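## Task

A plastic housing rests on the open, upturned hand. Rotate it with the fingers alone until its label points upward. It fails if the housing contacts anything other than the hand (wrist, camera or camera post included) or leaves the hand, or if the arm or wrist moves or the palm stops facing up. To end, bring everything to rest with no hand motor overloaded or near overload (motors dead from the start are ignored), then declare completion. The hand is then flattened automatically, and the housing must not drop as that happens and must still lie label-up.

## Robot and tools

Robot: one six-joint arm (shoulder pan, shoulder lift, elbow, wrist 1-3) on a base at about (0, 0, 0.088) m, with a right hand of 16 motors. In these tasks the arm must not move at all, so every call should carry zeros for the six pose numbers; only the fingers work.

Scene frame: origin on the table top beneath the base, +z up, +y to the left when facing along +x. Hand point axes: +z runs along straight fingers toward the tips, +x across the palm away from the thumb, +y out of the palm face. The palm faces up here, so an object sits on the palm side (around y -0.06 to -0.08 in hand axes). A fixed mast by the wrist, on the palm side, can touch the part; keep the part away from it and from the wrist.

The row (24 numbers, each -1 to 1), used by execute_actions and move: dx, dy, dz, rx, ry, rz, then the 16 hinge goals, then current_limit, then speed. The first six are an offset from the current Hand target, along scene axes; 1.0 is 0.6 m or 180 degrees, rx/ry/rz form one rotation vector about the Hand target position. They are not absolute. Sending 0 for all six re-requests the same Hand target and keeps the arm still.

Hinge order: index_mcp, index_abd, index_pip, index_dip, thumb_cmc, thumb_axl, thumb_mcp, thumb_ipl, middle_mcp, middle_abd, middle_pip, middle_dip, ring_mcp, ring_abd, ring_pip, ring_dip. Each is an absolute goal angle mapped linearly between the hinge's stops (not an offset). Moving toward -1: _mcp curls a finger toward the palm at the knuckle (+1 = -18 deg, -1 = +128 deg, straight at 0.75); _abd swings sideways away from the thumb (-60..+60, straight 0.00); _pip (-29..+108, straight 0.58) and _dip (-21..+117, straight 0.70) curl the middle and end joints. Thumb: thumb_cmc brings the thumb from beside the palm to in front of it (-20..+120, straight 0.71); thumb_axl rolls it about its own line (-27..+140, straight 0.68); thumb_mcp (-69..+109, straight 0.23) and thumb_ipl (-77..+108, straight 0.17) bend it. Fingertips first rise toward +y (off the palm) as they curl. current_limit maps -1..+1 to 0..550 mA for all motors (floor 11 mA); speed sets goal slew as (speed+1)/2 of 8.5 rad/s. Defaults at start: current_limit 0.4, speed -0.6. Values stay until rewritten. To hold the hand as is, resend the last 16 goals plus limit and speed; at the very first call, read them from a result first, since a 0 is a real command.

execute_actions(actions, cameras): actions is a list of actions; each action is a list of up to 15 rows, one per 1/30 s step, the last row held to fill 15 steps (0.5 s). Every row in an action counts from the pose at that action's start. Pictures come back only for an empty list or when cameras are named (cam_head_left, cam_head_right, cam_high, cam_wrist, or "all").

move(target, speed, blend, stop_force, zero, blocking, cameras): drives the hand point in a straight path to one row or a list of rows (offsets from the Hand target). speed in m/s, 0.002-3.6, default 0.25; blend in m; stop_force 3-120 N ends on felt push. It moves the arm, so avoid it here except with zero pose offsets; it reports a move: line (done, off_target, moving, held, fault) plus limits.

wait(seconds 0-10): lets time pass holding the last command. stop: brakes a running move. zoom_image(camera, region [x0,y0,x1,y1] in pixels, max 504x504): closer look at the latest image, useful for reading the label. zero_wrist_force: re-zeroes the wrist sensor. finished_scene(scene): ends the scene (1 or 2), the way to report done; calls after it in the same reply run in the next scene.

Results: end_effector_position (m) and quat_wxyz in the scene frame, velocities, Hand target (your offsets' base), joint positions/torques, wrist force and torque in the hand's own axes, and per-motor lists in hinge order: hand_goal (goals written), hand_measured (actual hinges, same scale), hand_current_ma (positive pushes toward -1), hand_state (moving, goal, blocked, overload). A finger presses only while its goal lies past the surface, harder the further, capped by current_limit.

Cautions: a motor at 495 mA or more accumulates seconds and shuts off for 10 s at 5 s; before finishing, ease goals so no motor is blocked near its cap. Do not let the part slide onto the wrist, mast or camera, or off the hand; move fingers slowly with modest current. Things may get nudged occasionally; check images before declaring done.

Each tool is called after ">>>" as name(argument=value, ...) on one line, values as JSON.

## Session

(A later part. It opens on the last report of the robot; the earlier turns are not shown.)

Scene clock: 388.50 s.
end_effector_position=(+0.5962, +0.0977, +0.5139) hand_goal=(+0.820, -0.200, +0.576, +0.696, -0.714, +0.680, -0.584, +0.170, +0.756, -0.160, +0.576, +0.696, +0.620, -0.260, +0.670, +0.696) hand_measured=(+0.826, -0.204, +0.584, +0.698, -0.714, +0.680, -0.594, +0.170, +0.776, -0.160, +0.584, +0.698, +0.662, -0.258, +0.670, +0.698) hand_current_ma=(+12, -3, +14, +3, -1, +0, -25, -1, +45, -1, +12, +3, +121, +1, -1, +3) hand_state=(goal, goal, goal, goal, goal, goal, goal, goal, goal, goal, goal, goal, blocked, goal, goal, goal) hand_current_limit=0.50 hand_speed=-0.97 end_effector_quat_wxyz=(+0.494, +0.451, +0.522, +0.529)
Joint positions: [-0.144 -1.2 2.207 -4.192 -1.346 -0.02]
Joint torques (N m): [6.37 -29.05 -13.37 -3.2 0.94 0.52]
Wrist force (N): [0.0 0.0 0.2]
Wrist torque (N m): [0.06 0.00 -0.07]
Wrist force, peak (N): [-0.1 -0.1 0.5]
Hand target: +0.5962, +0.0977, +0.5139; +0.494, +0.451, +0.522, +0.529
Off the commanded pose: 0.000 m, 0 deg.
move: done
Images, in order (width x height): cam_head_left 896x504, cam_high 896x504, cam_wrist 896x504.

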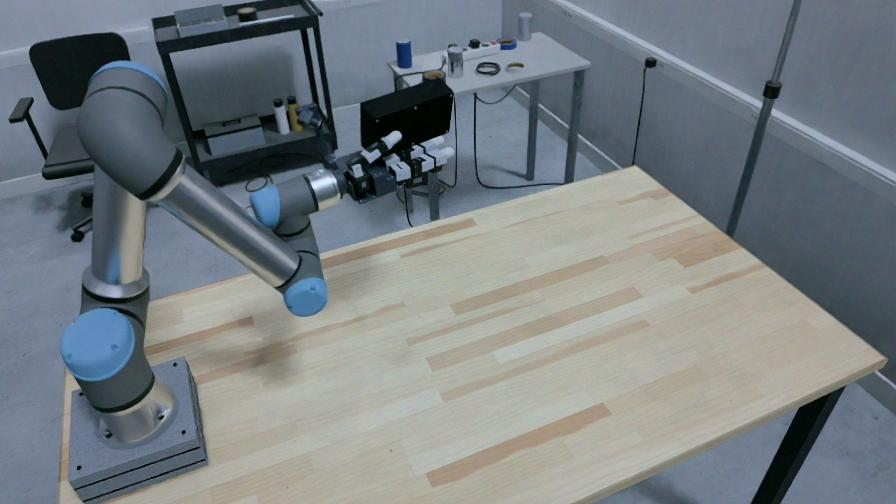

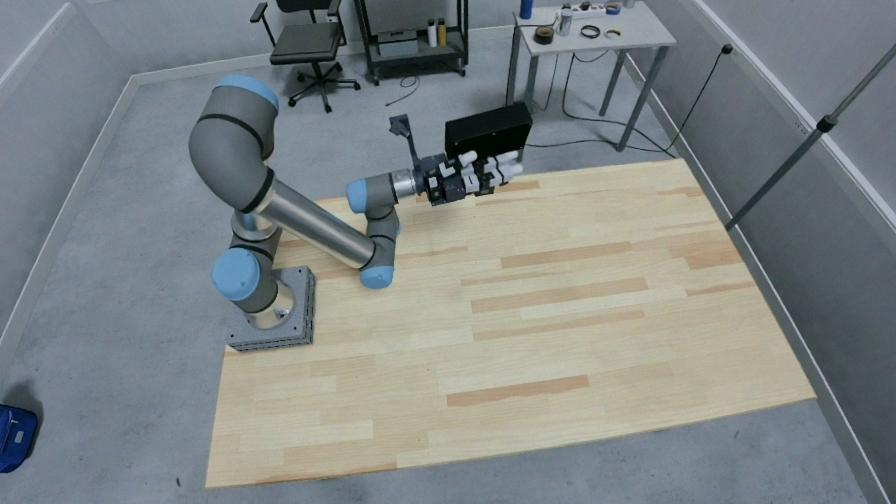

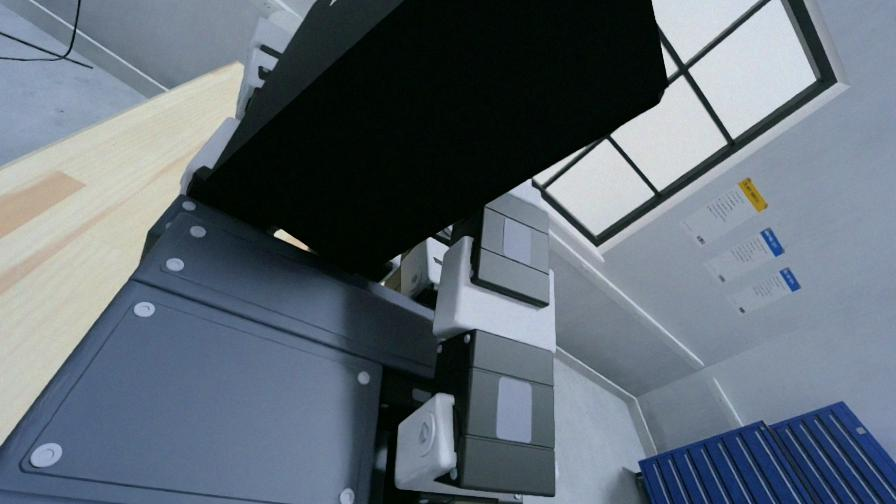

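>>> move(target=[[0,0,0,0,0,0, 0.82,-0.20,0.576,0.696, -0.714,0.68,-0.584,0.17, 0.755,-0.16,0.576,0.696, 0.57,-0.26,0.72,0.696, 0.5,-0.98]], cameras=["cam_wrist","cam_head_left","cam_high"])

>>> zoom_image(camera="cam_head_left", region=[340, 50, 490, 220])

>>> zoom_image(camera="cam_high", region=[420, 80, 560, 210])

Scene clock: 391.50 s.
end_effector_position=(+0.5962, +0.0977, +0.5139) hand_goal=(+0.820, -0.200, +0.576, +0.696, -0.714, +0.680, -0.584, +0.170, +0.756, -0.160, +0.576, +0.696, +0.570, -0.260, +0.720, +0.696) hand_measured=(+0.826, -0.204, +0.584, +0.698, -0.714, +0.680, -0.594, +0.170, +0.776, -0.160, +0.584, +0.698, +0.604, -0.260, +0.720, +0.698) hand_current_ma=(+12, -3, +14, +3, +0, +1, -25, -1, +45, +0, +12, +3, +93, +1, +0, +3) hand_state=(goal, goal, goal, goal, goal, goal, goal, goal, goal, goal, goal, goal, blocked, goal, goal, goal) hand_current_limit=0.50 hand_speed=-0.98 end_effector_quat_wxyz=(+0.494, +0.451, +0.522, +0.529)
Joint positions: [-0.144 -1.2 2.207 -4.192 -1.346 -0.02]
Joint torques (N m): [6.54 -29.02 -13.67 -3.2 0.89 0.54]
Wrist force (N): [0.0 0.2 0.1]
Wrist torque (N m): [0.08 0.00 -0.06]
Wrist force, peak (N): [-0.1 -0.5 0.2]
Hand target: +0.5962, +0.0977, +0.5139; +0.494, +0.451, +0.522, +0.529
Off the commanded pose: 0.000 m, 0 deg.
move: done
Images, in order (width x height): cam_head_left 896x504, cam_high 896x504, cam_wrist 896x504.

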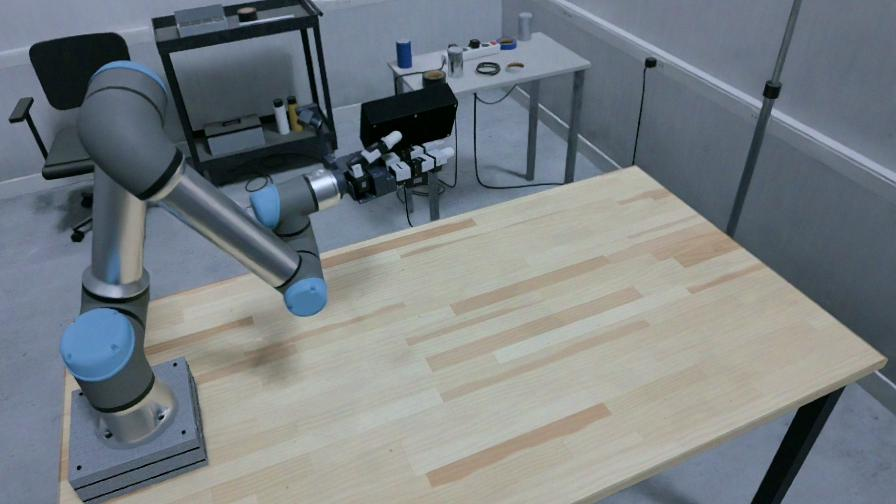

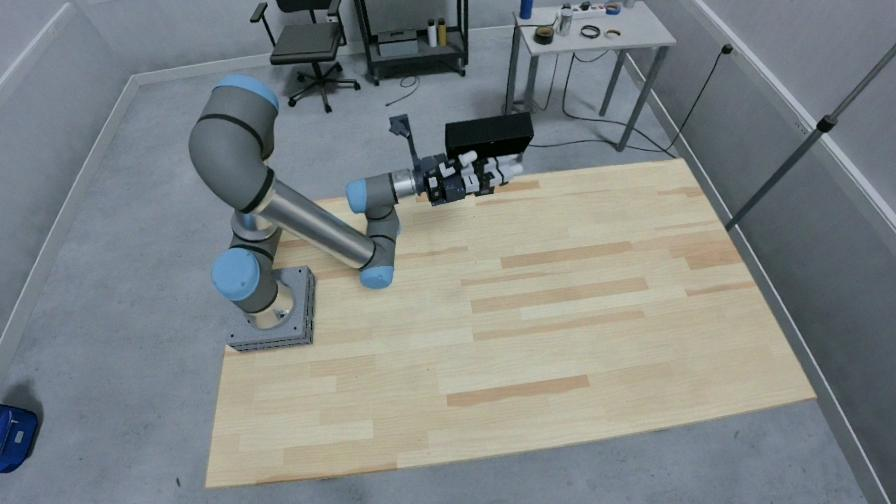

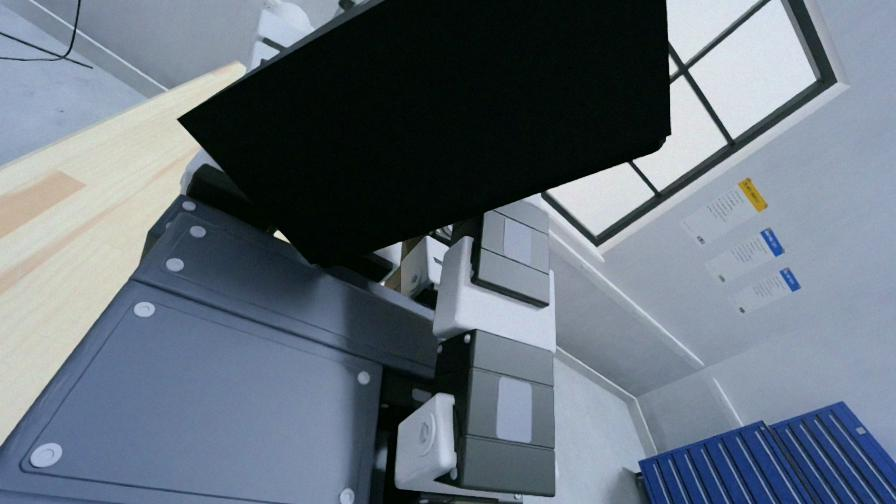

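Scaled by 2.965.

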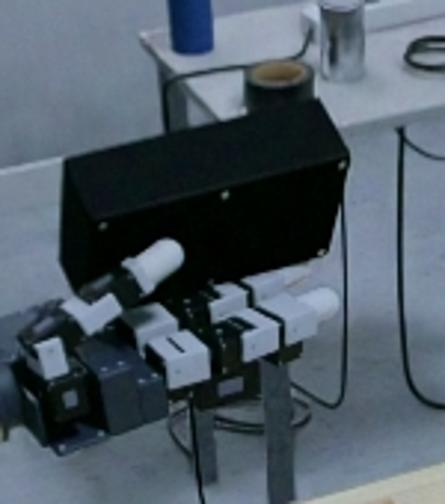

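Scaled by 3.600.

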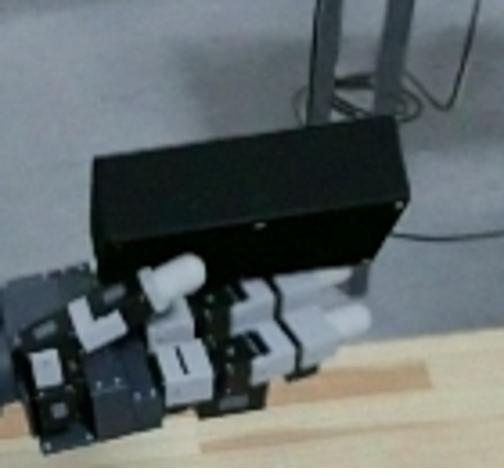

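>>> move(target=[[0,0,0,0,0,0, 0.82,-0.20,0.576,0.696, -0.80,0.68,-0.584,0.17, 0.755,-0.16,0.576,0.696, 0.57,-0.26,0.72,0.696, 0.5,-0.975],[0,0,0,0,0,0, 0.82,-0.20,0.576,0.696, -0.80,0.68,-0.584,0.17, 0.755,-0.16,0.576,0.696, 0.53,-0.26,0.76,0.696, 0.5,-0.98]], cameras=["cam_wrist","cam_head_left","cam_high"])

>>> zoom_image(camera="cam_head_left", region=[340, 50, 490, 220])

>>> zoom_image(camera="cam_high", region=[420, 80, 560, 210])

Scene clock: 395.67 s.
end_effector_position=(+0.5962, +0.0977, +0.5139) hand_goal=(+0.820, -0.200, +0.576, +0.696, -0.800, +0.680, -0.584, +0.170, +0.756, -0.160, +0.576, +0.696, +0.530, -0.260, +0.760, +0.696) hand_measured=(+0.826, -0.204, +0.584, +0.698, -0.786, +0.686, -0.594, +0.170, +0.776, -0.160, +0.584, +0.698, +0.574, -0.260, +0.760, +0.698) hand_current_ma=(+12, -3, +14, +3, +28, +10, -25, -1, +45, +0, +12, +3, +130, +0, +0, +3) hand_state=(goal, goal, goal, goal, goal, goal, goal, goal, goal, goal, goal, goal, blocked, goal, goal, goal) hand_current_limit=0.50 hand_speed=-0.98 end_effector_quat_wxyz=(+0.494, +0.451, +0.522, +0.529)
Joint positions: [-0.144 -1.2 2.207 -4.192 -1.346 -0.02]
Joint torques (N m): [6.45 -29.2 -14.08 -3.23 0.91 0.45]
Wrist force (N): [-0.2 -0.2 0.1]
Wrist torque (N m): [0.03 0.01 -0.07]
Wrist force, peak (N): [0.0 -0.3 0.4]
Hand target: +0.5962, +0.0977, +0.5139; +0.494, +0.451, +0.522, +0.529
Off the commanded pose: 0.000 m, 0 deg.
move: done
Images, in order (width x height): cam_head_left 896x504, cam_high 896x504, cam_wrist 896x504.

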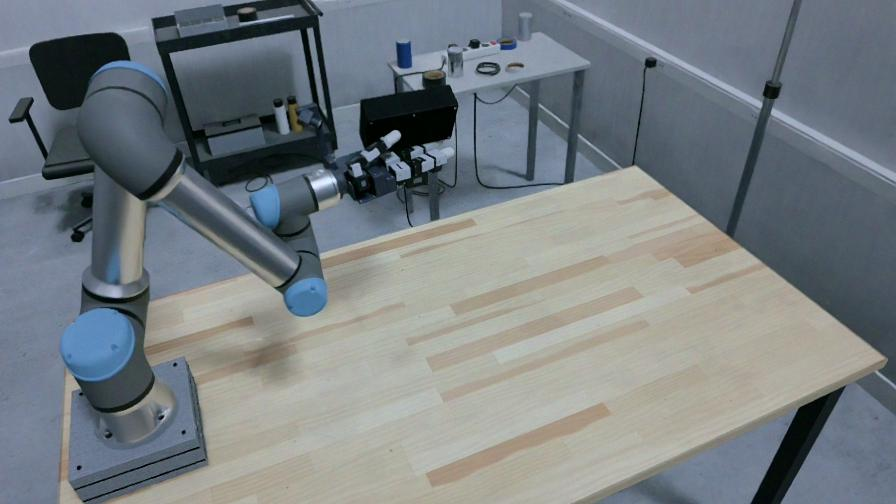

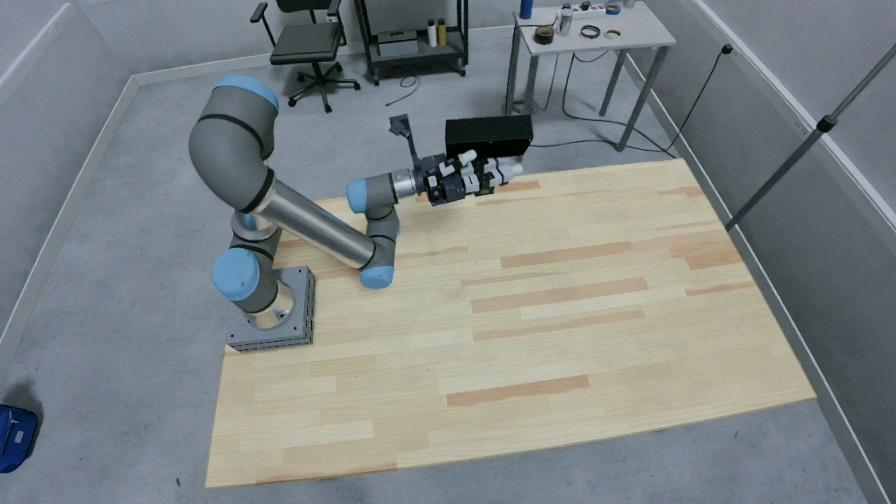

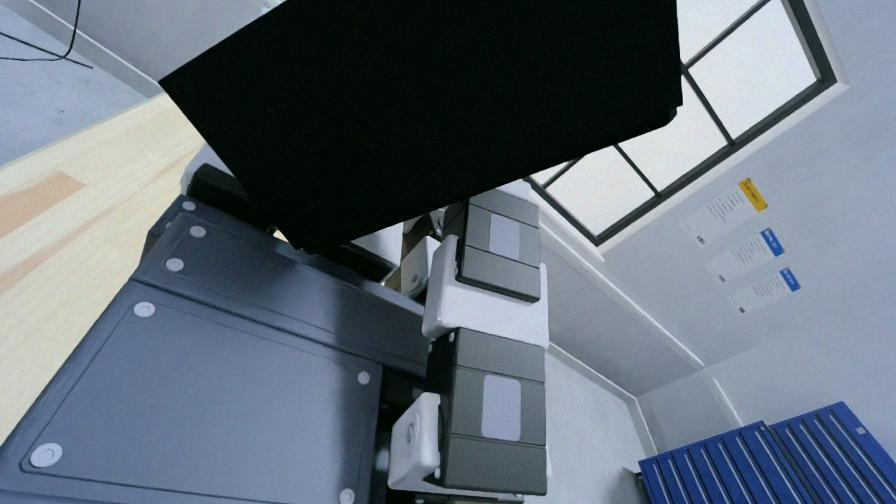

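Scaled by 2.965.

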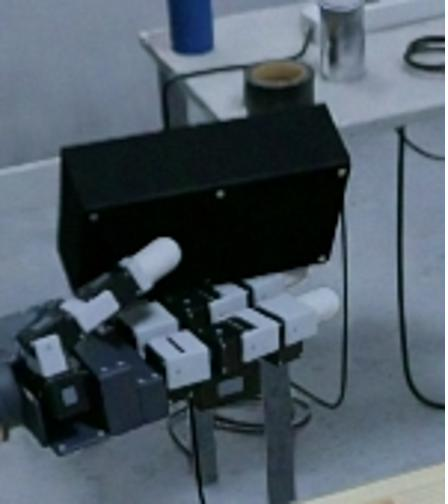

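Scaled by 3.600.

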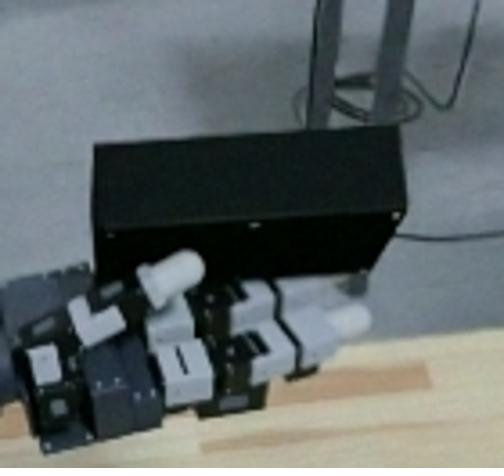

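>>> zoom_image(camera="cam_high", region=[455, 135, 535, 190])

>>> zoom_image(camera="cam_head_left", region=[385, 115, 465, 175])

>>> zoom_image(camera="cam_wrist", region=[150, 100, 560, 330])

Scaled by 6.300.

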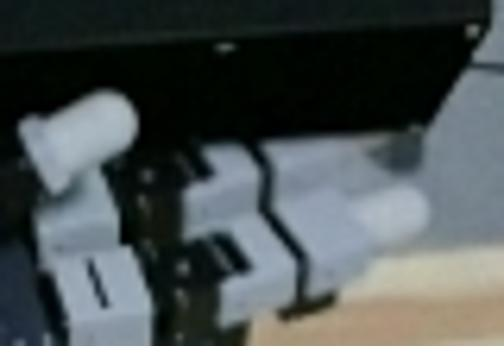

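Scaled by 6.300.

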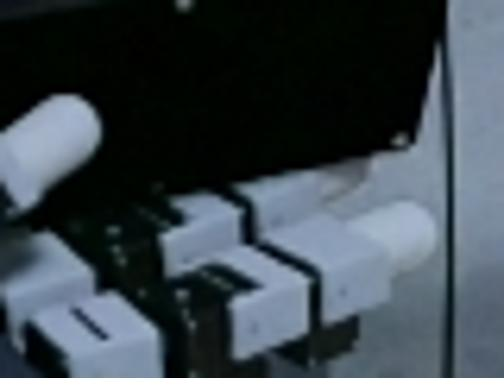

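Scaled by 1.229.

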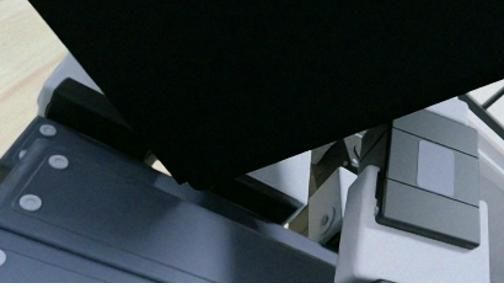

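>>> move(target=[[0,0,0,0,0,0, 0.82,-0.20,0.576,0.696, -0.72,0.68,-0.584,0.17, 0.755,-0.16,0.576,0.696, 0.54,-0.26,0.755,0.696, 0.5,-0.98]], cameras=["cam_wrist","cam_head_left","cam_high"])

>>> zoom_image(camera="cam_head_left", region=[340, 50, 490, 220])

>>> zoom_image(camera="cam_high", region=[420, 80, 560, 210])

Scene clock: 401.33 s.
end_effector_position=(+0.5962, +0.0977, +0.5139) hand_goal=(+0.820, -0.200, +0.576, +0.696, -0.720, +0.680, -0.584, +0.170, +0.756, -0.160, +0.576, +0.696, +0.540, -0.260, +0.756, +0.696) hand_measured=(+0.826, -0.204, +0.584, +0.698, -0.722, +0.682, -0.594, +0.168, +0.776, -0.160, +0.584, +0.698, +0.574, -0.260, +0.760, +0.698) hand_current_ma=(+12, -3, +14, +3, -2, +5, -25, -3, +45, +0, +12, +3, +93, +0, +5, +3) hand_state=(goal, goal, goal, goal, goal, goal, goal, goal, goal, goal, goal, goal, blocked, goal, goal, goal) hand_current_limit=0.50 hand_speed=-0.98 end_effector_quat_wxyz=(+0.494, +0.451, +0.522, +0.529)
Joint positions: [-0.144 -1.2 2.207 -4.192 -1.346 -0.02]
Joint torques (N m): [7.17 -28.78 -13.93 -3.28 0.97 0.36]
Wrist force (N): [-0.2 -0.2 0.2]
Wrist torque (N m): [0.02 0.01 -0.07]
Wrist force, peak (N): [-0.1 -0.6 0.2]
Hand target: +0.5962, +0.0977, +0.5139; +0.494, +0.451, +0.522, +0.529
Off the commanded pose: 0.000 m, 0 deg.
move: done
Images, in order (width x height): cam_head_left 896x504, cam_high 896x504, cam_wrist 896x504.

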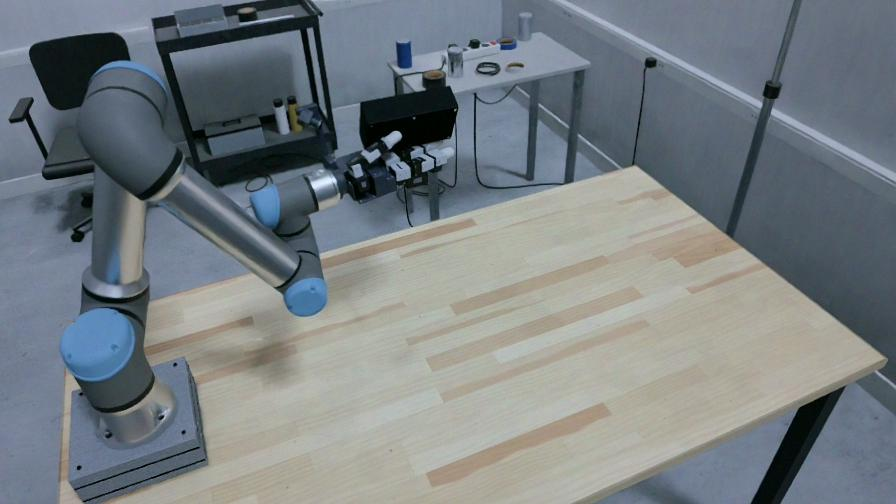

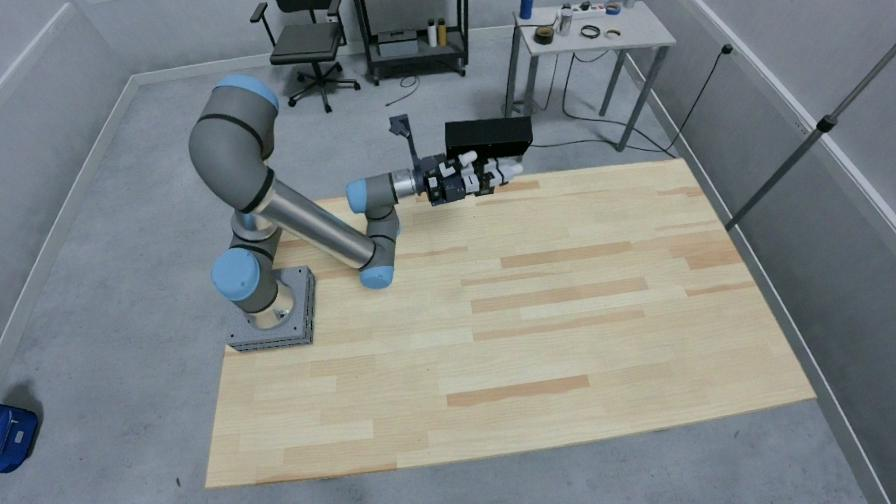

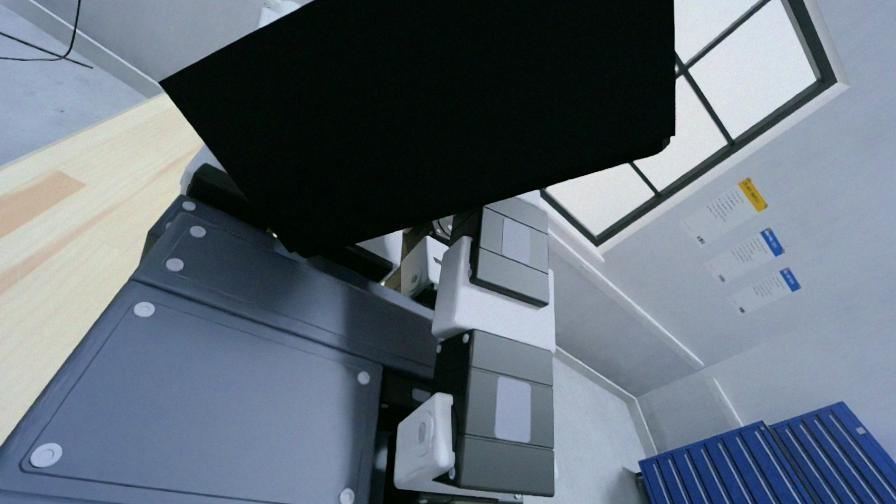

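Scaled by 2.965.

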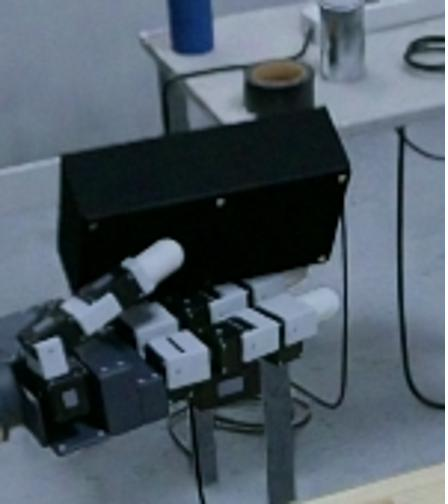

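Scaled by 3.600.

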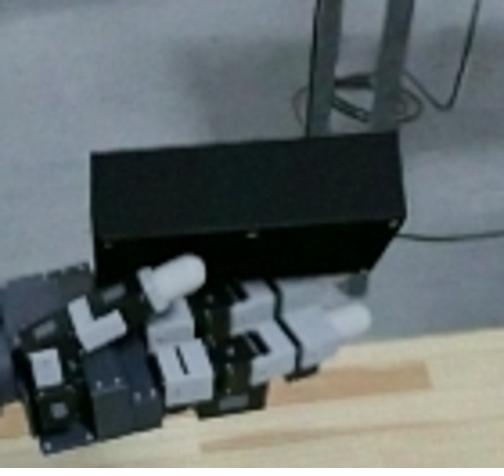

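>>> move(target=[[0,0,0,0,0,0, 0.82,-0.20,0.576,0.696, -0.72,0.68,-0.584,0.17, 0.755,-0.16,0.576,0.696, 0.50,-0.26,0.79,0.696, 0.5,-0.98]], cameras=["cam_wrist","cam_head_left","cam_high"])

>>> zoom_image(camera="cam_head_left", region=[340, 50, 490, 220])

>>> zoom_image(camera="cam_high", region=[420, 80, 560, 210])

Scene clock: 403.30 s.
end_effector_position=(+0.5962, +0.0977, +0.5139) hand_goal=(+0.820, -0.200, +0.576, +0.696, -0.720, +0.680, -0.584, +0.170, +0.756, -0.160, +0.576, +0.696, +0.500, -0.260, +0.790, +0.696) hand_measured=(+0.826, -0.204, +0.584, +0.698, -0.716, +0.686, -0.594, +0.168, +0.776, -0.160, +0.584, +0.698, +0.542, -0.260, +0.790, +0.698) hand_current_ma=(+12, -3, +14, +3, +6, +11, -25, -3, +45, +0, +12, +3, +126, +0, +0, +3) hand_state=(goal, goal, goal, goal, goal, goal, goal, goal, goal, goal, goal, goal, blocked, goal, goal, goal) hand_current_limit=0.50 hand_speed=-0.98 end_effector_quat_wxyz=(+0.494, +0.451, +0.522, +0.529)
Joint positions: [-0.144 -1.2 2.207 -4.192 -1.346 -0.02]
Joint torques (N m): [6.12 -28.4 -14.16 -3.27 0.94 0.34]
Wrist force (N): [-0.3 0.1 0.3]
Wrist torque (N m): [0.05 0.03 -0.07]
Wrist force, peak (N): [-0.2 -0.2 0.4]
Hand target: +0.5962, +0.0977, +0.5139; +0.494, +0.451, +0.522, +0.529
Off the commanded pose: 0.000 m, 0 deg.
move: done
Images, in order (width x height): cam_head_left 896x504, cam_high 896x504, cam_wrist 896x504.

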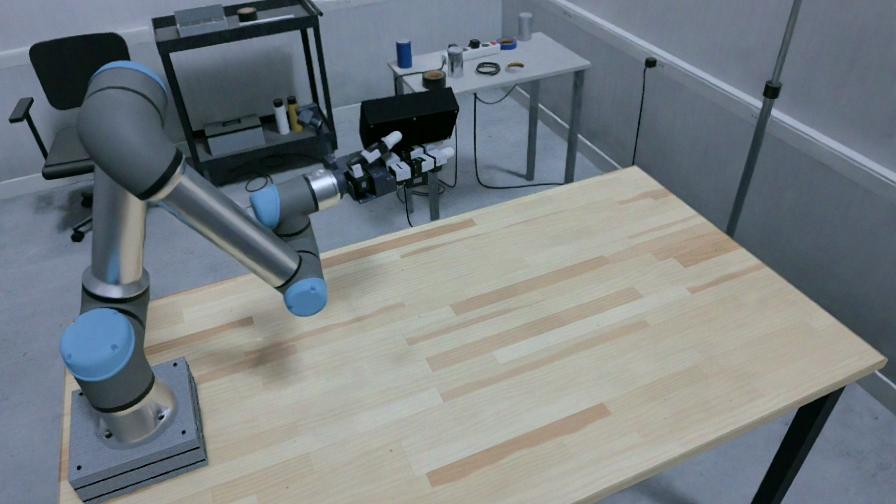

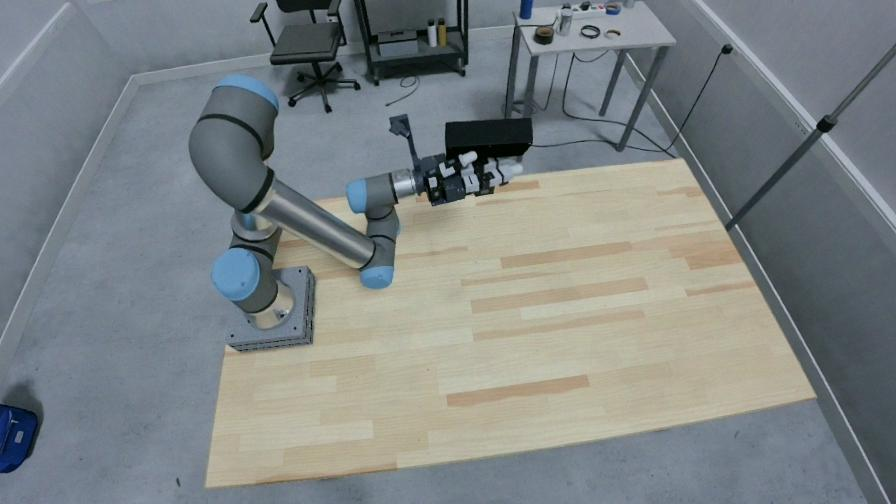

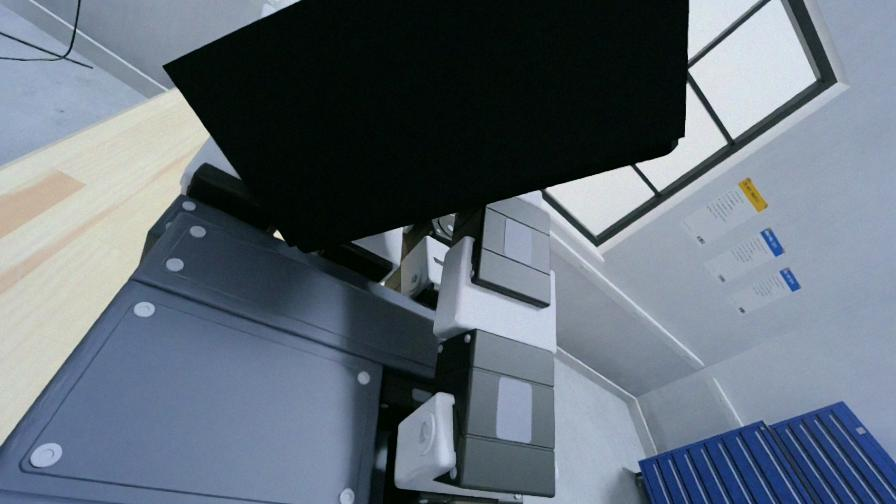

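Scaled by 2.965.

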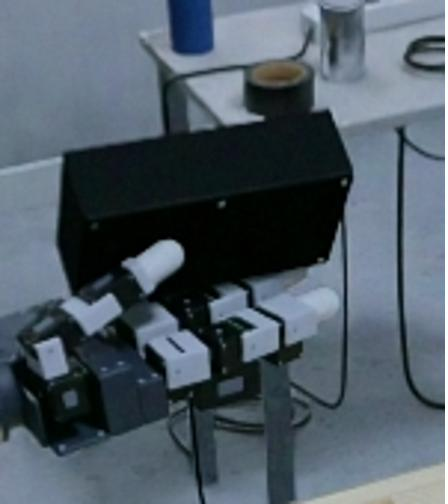

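Scaled by 3.600.

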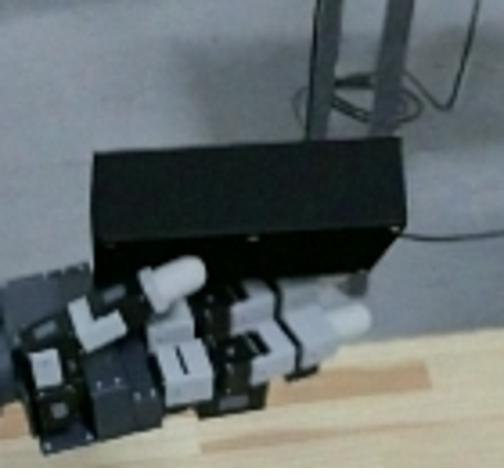

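>>> move(target=[[0,0,0,0,0,0, 0.82,-0.20,0.576,0.696, -0.63,0.68,-0.584,0.17, 0.755,-0.16,0.576,0.696, 0.50,-0.26,0.79,0.696, 0.5,-0.98]], cameras=["cam_wrist","cam_head_left","cam_high"])

>>> zoom_image(camera="cam_head_left", region=[340, 50, 490, 220])

>>> zoom_image(camera="cam_high", region=[420, 80, 560, 210])

Scene clock: 406.07 s.
end_effector_position=(+0.5962, +0.0977, +0.5139) hand_goal=(+0.820, -0.200, +0.576, +0.696, -0.630, +0.680, -0.584, +0.170, +0.756, -0.160, +0.576, +0.696, +0.500, -0.260, +0.790, +0.696) hand_measured=(+0.826, -0.204, +0.584, +0.698, -0.632, +0.684, -0.594, +0.168, +0.776, -0.160, +0.584, +0.698, +0.532, -0.260, +0.790, +0.698) hand_current_ma=(+12, -3, +14, +3, -1, +8, -25, -4, +45, +0, +12, +3, +89, +0, +0, +3) hand_state=(goal, goal, goal, goal, goal, goal, goal, goal, goal, goal, goal, goal, blocked, goal, goal, goal) hand_current_limit=0.50 hand_speed=-0.98 end_effector_quat_wxyz=(+0.494, +0.451, +0.522, +0.529)
Joint positions: [-0.144 -1.2 2.207 -4.192 -1.346 -0.02]
Joint torques (N m): [6.81 -28.6 -14.02 -3.23 0.94 0.3]
Wrist force (N): [0.0 -0.1 0.2]
Wrist torque (N m): [0.03 -0.02 -0.04]
Wrist force, peak (N): [-0.5 -0.1 0.1]
Hand target: +0.5962, +0.0977, +0.5139; +0.494, +0.451, +0.522, +0.529
Off the commanded pose: 0.000 m, 0 deg.
move: done
Images, in order (width x height): cam_head_left 896x504, cam_high 896x504, cam_wrist 896x504.

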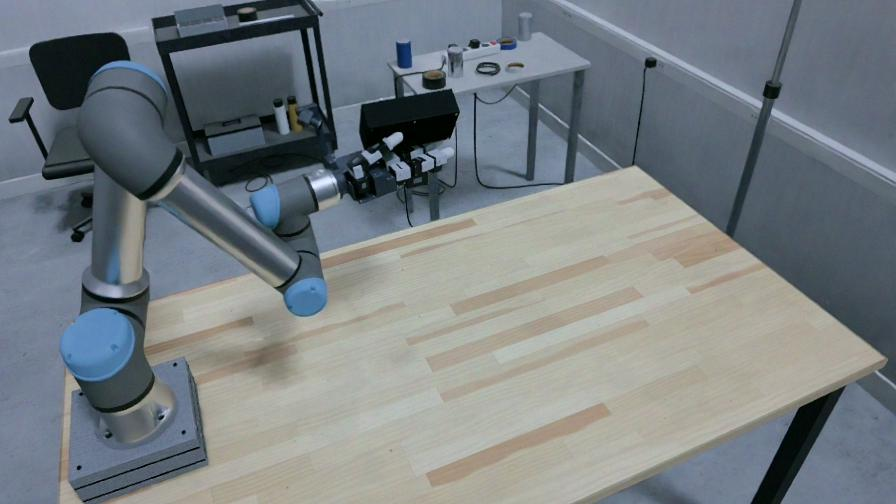

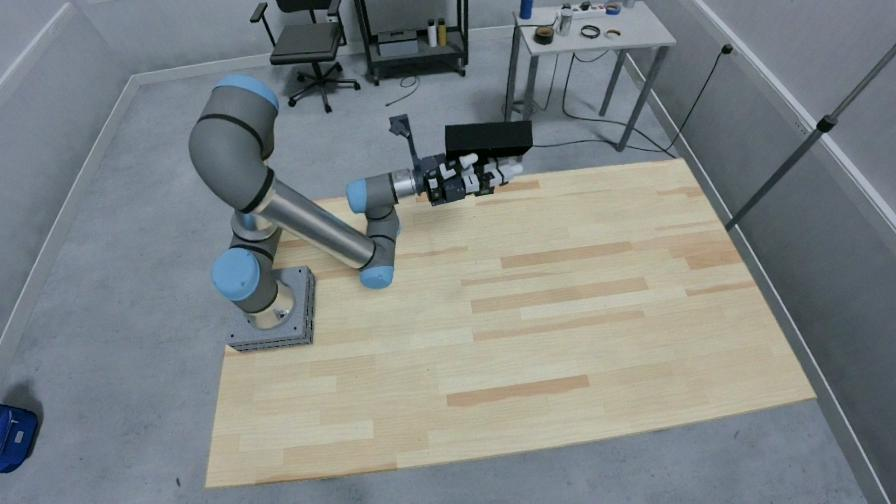

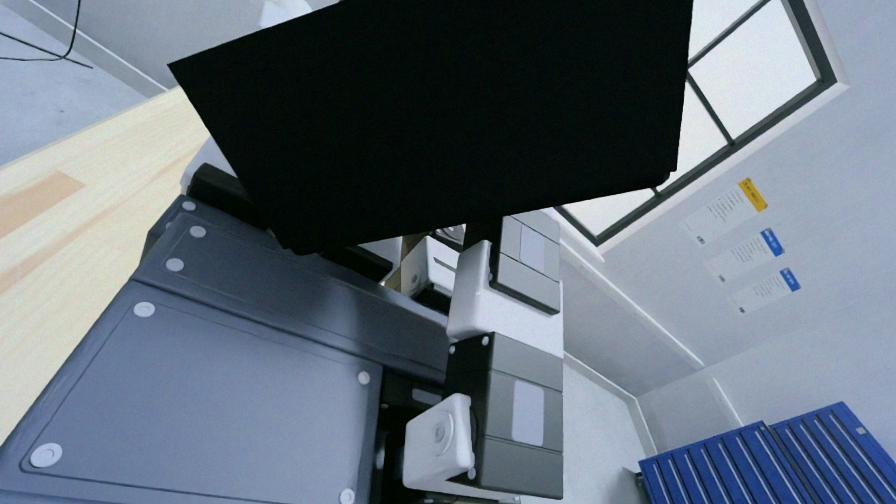

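Scaled by 2.965.

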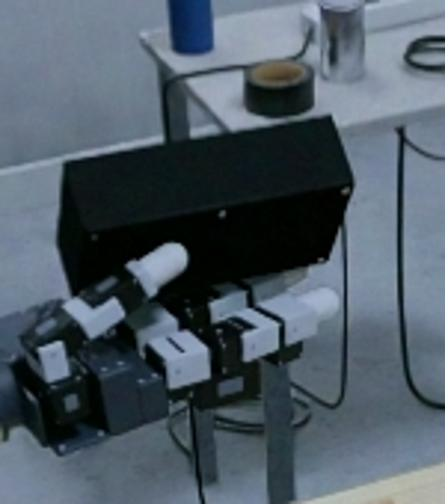

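Scaled by 3.600.

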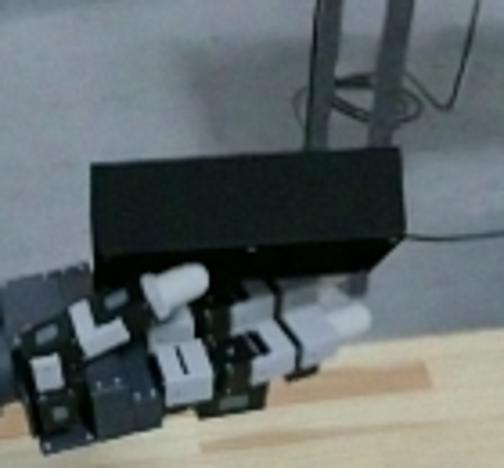

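>>> zoom_image(camera="cam_high", region=[455, 135, 535, 190])

>>> zoom_image(camera="cam_head_left", region=[385, 115, 465, 175])

Scaled by 6.300.

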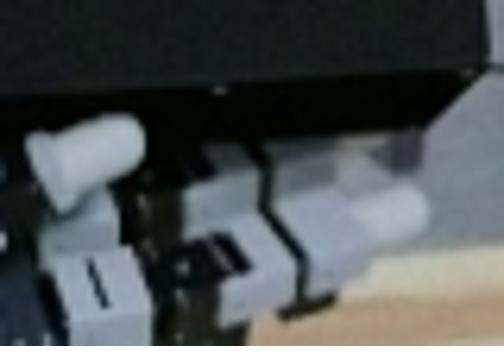

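Scaled by 6.300.

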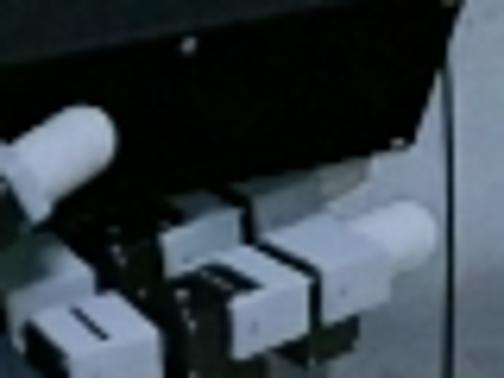

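>>> move(target=[[0,0,0,0,0,0, 0.82,0.0,0.576,0.696, -0.53,0.68,-0.584,0.17, 0.755,-0.16,0.576,0.696, 0.50,-0.26,0.79,0.696, 0.5,-0.98],[0,0,0,0,0,0, 0.82,0.0,0.576,0.696, -0.43,0.68,-0.584,0.17, 0.755,-0.16,0.576,0.696, 0.50,-0.26,0.79,0.696, 0.5,-0.98]], cameras=["cam_wrist","cam_head_left","cam_high"])

>>> zoom_image(camera="cam_head_left", region=[340, 50, 490, 220])

>>> zoom_image(camera="cam_high", region=[420, 80, 560, 210])

Scene clock: 414.17 s.
end_effector_position=(+0.5962, +0.0977, +0.5139) hand_goal=(+0.820, +0.000, +0.576, +0.696, -0.430, +0.680, -0.584, +0.170, +0.756, -0.160, +0.576, +0.696, +0.500, -0.260, +0.790, +0.696) hand_measured=(+0.826, -0.004, +0.584, +0.698, -0.430, +0.684, -0.594, +0.168, +0.778, -0.160, +0.584, +0.698, +0.520, -0.260, +0.790, +0.698) hand_current_ma=(+12, -4, +14, +3, +0, +8, -25, -4, +53, +0, +14, +3, +49, +0, +0, +3) hand_state=(goal, goal, goal, goal, goal, goal, goal, goal, blocked, goal, goal, goal, blocked, goal, goal, goal) hand_current_limit=0.50 hand_speed=-0.98 end_effector_quat_wxyz=(+0.494, +0.451, +0.522, +0.529)
Joint positions: [-0.144 -1.2 2.207 -4.192 -1.346 -0.02]
Joint torques (N m): [6.73 -28.41 -14.34 -3.28 0.98 0.23]
Wrist force (N): [-0.1 -0.1 0.3]
Wrist torque (N m): [0.03 0.00 -0.02]
Wrist force, peak (N): [0.0 -0.2 0.4]
Hand target: +0.5962, +0.0977, +0.5139; +0.494, +0.451, +0.522, +0.529
Off the commanded pose: 0.000 m, 0 deg.
move: done
Images, in order (width x height): cam_head_left 896x504, cam_high 896x504, cam_wrist 896x504.

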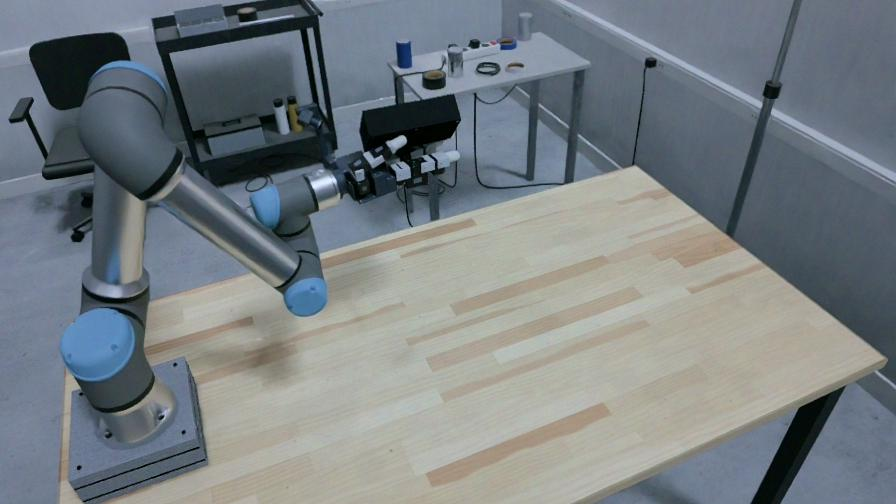

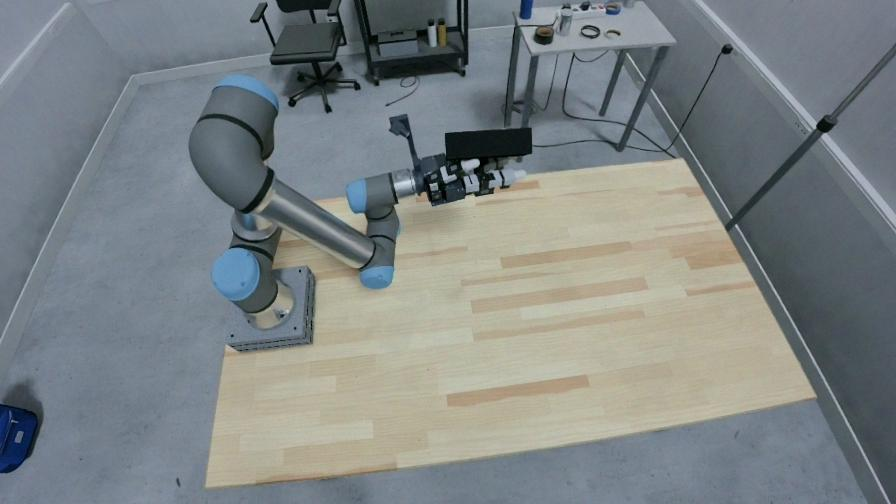

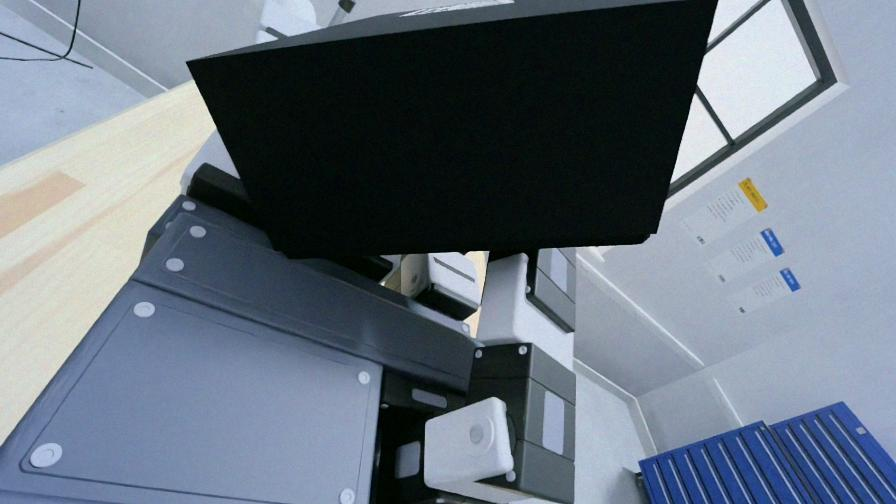

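Scaled by 2.965.

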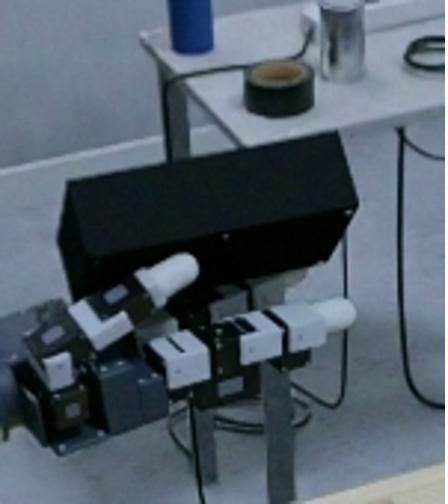

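Scaled by 3.600.

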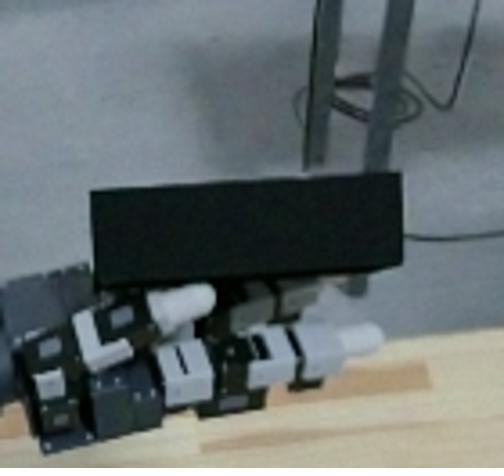

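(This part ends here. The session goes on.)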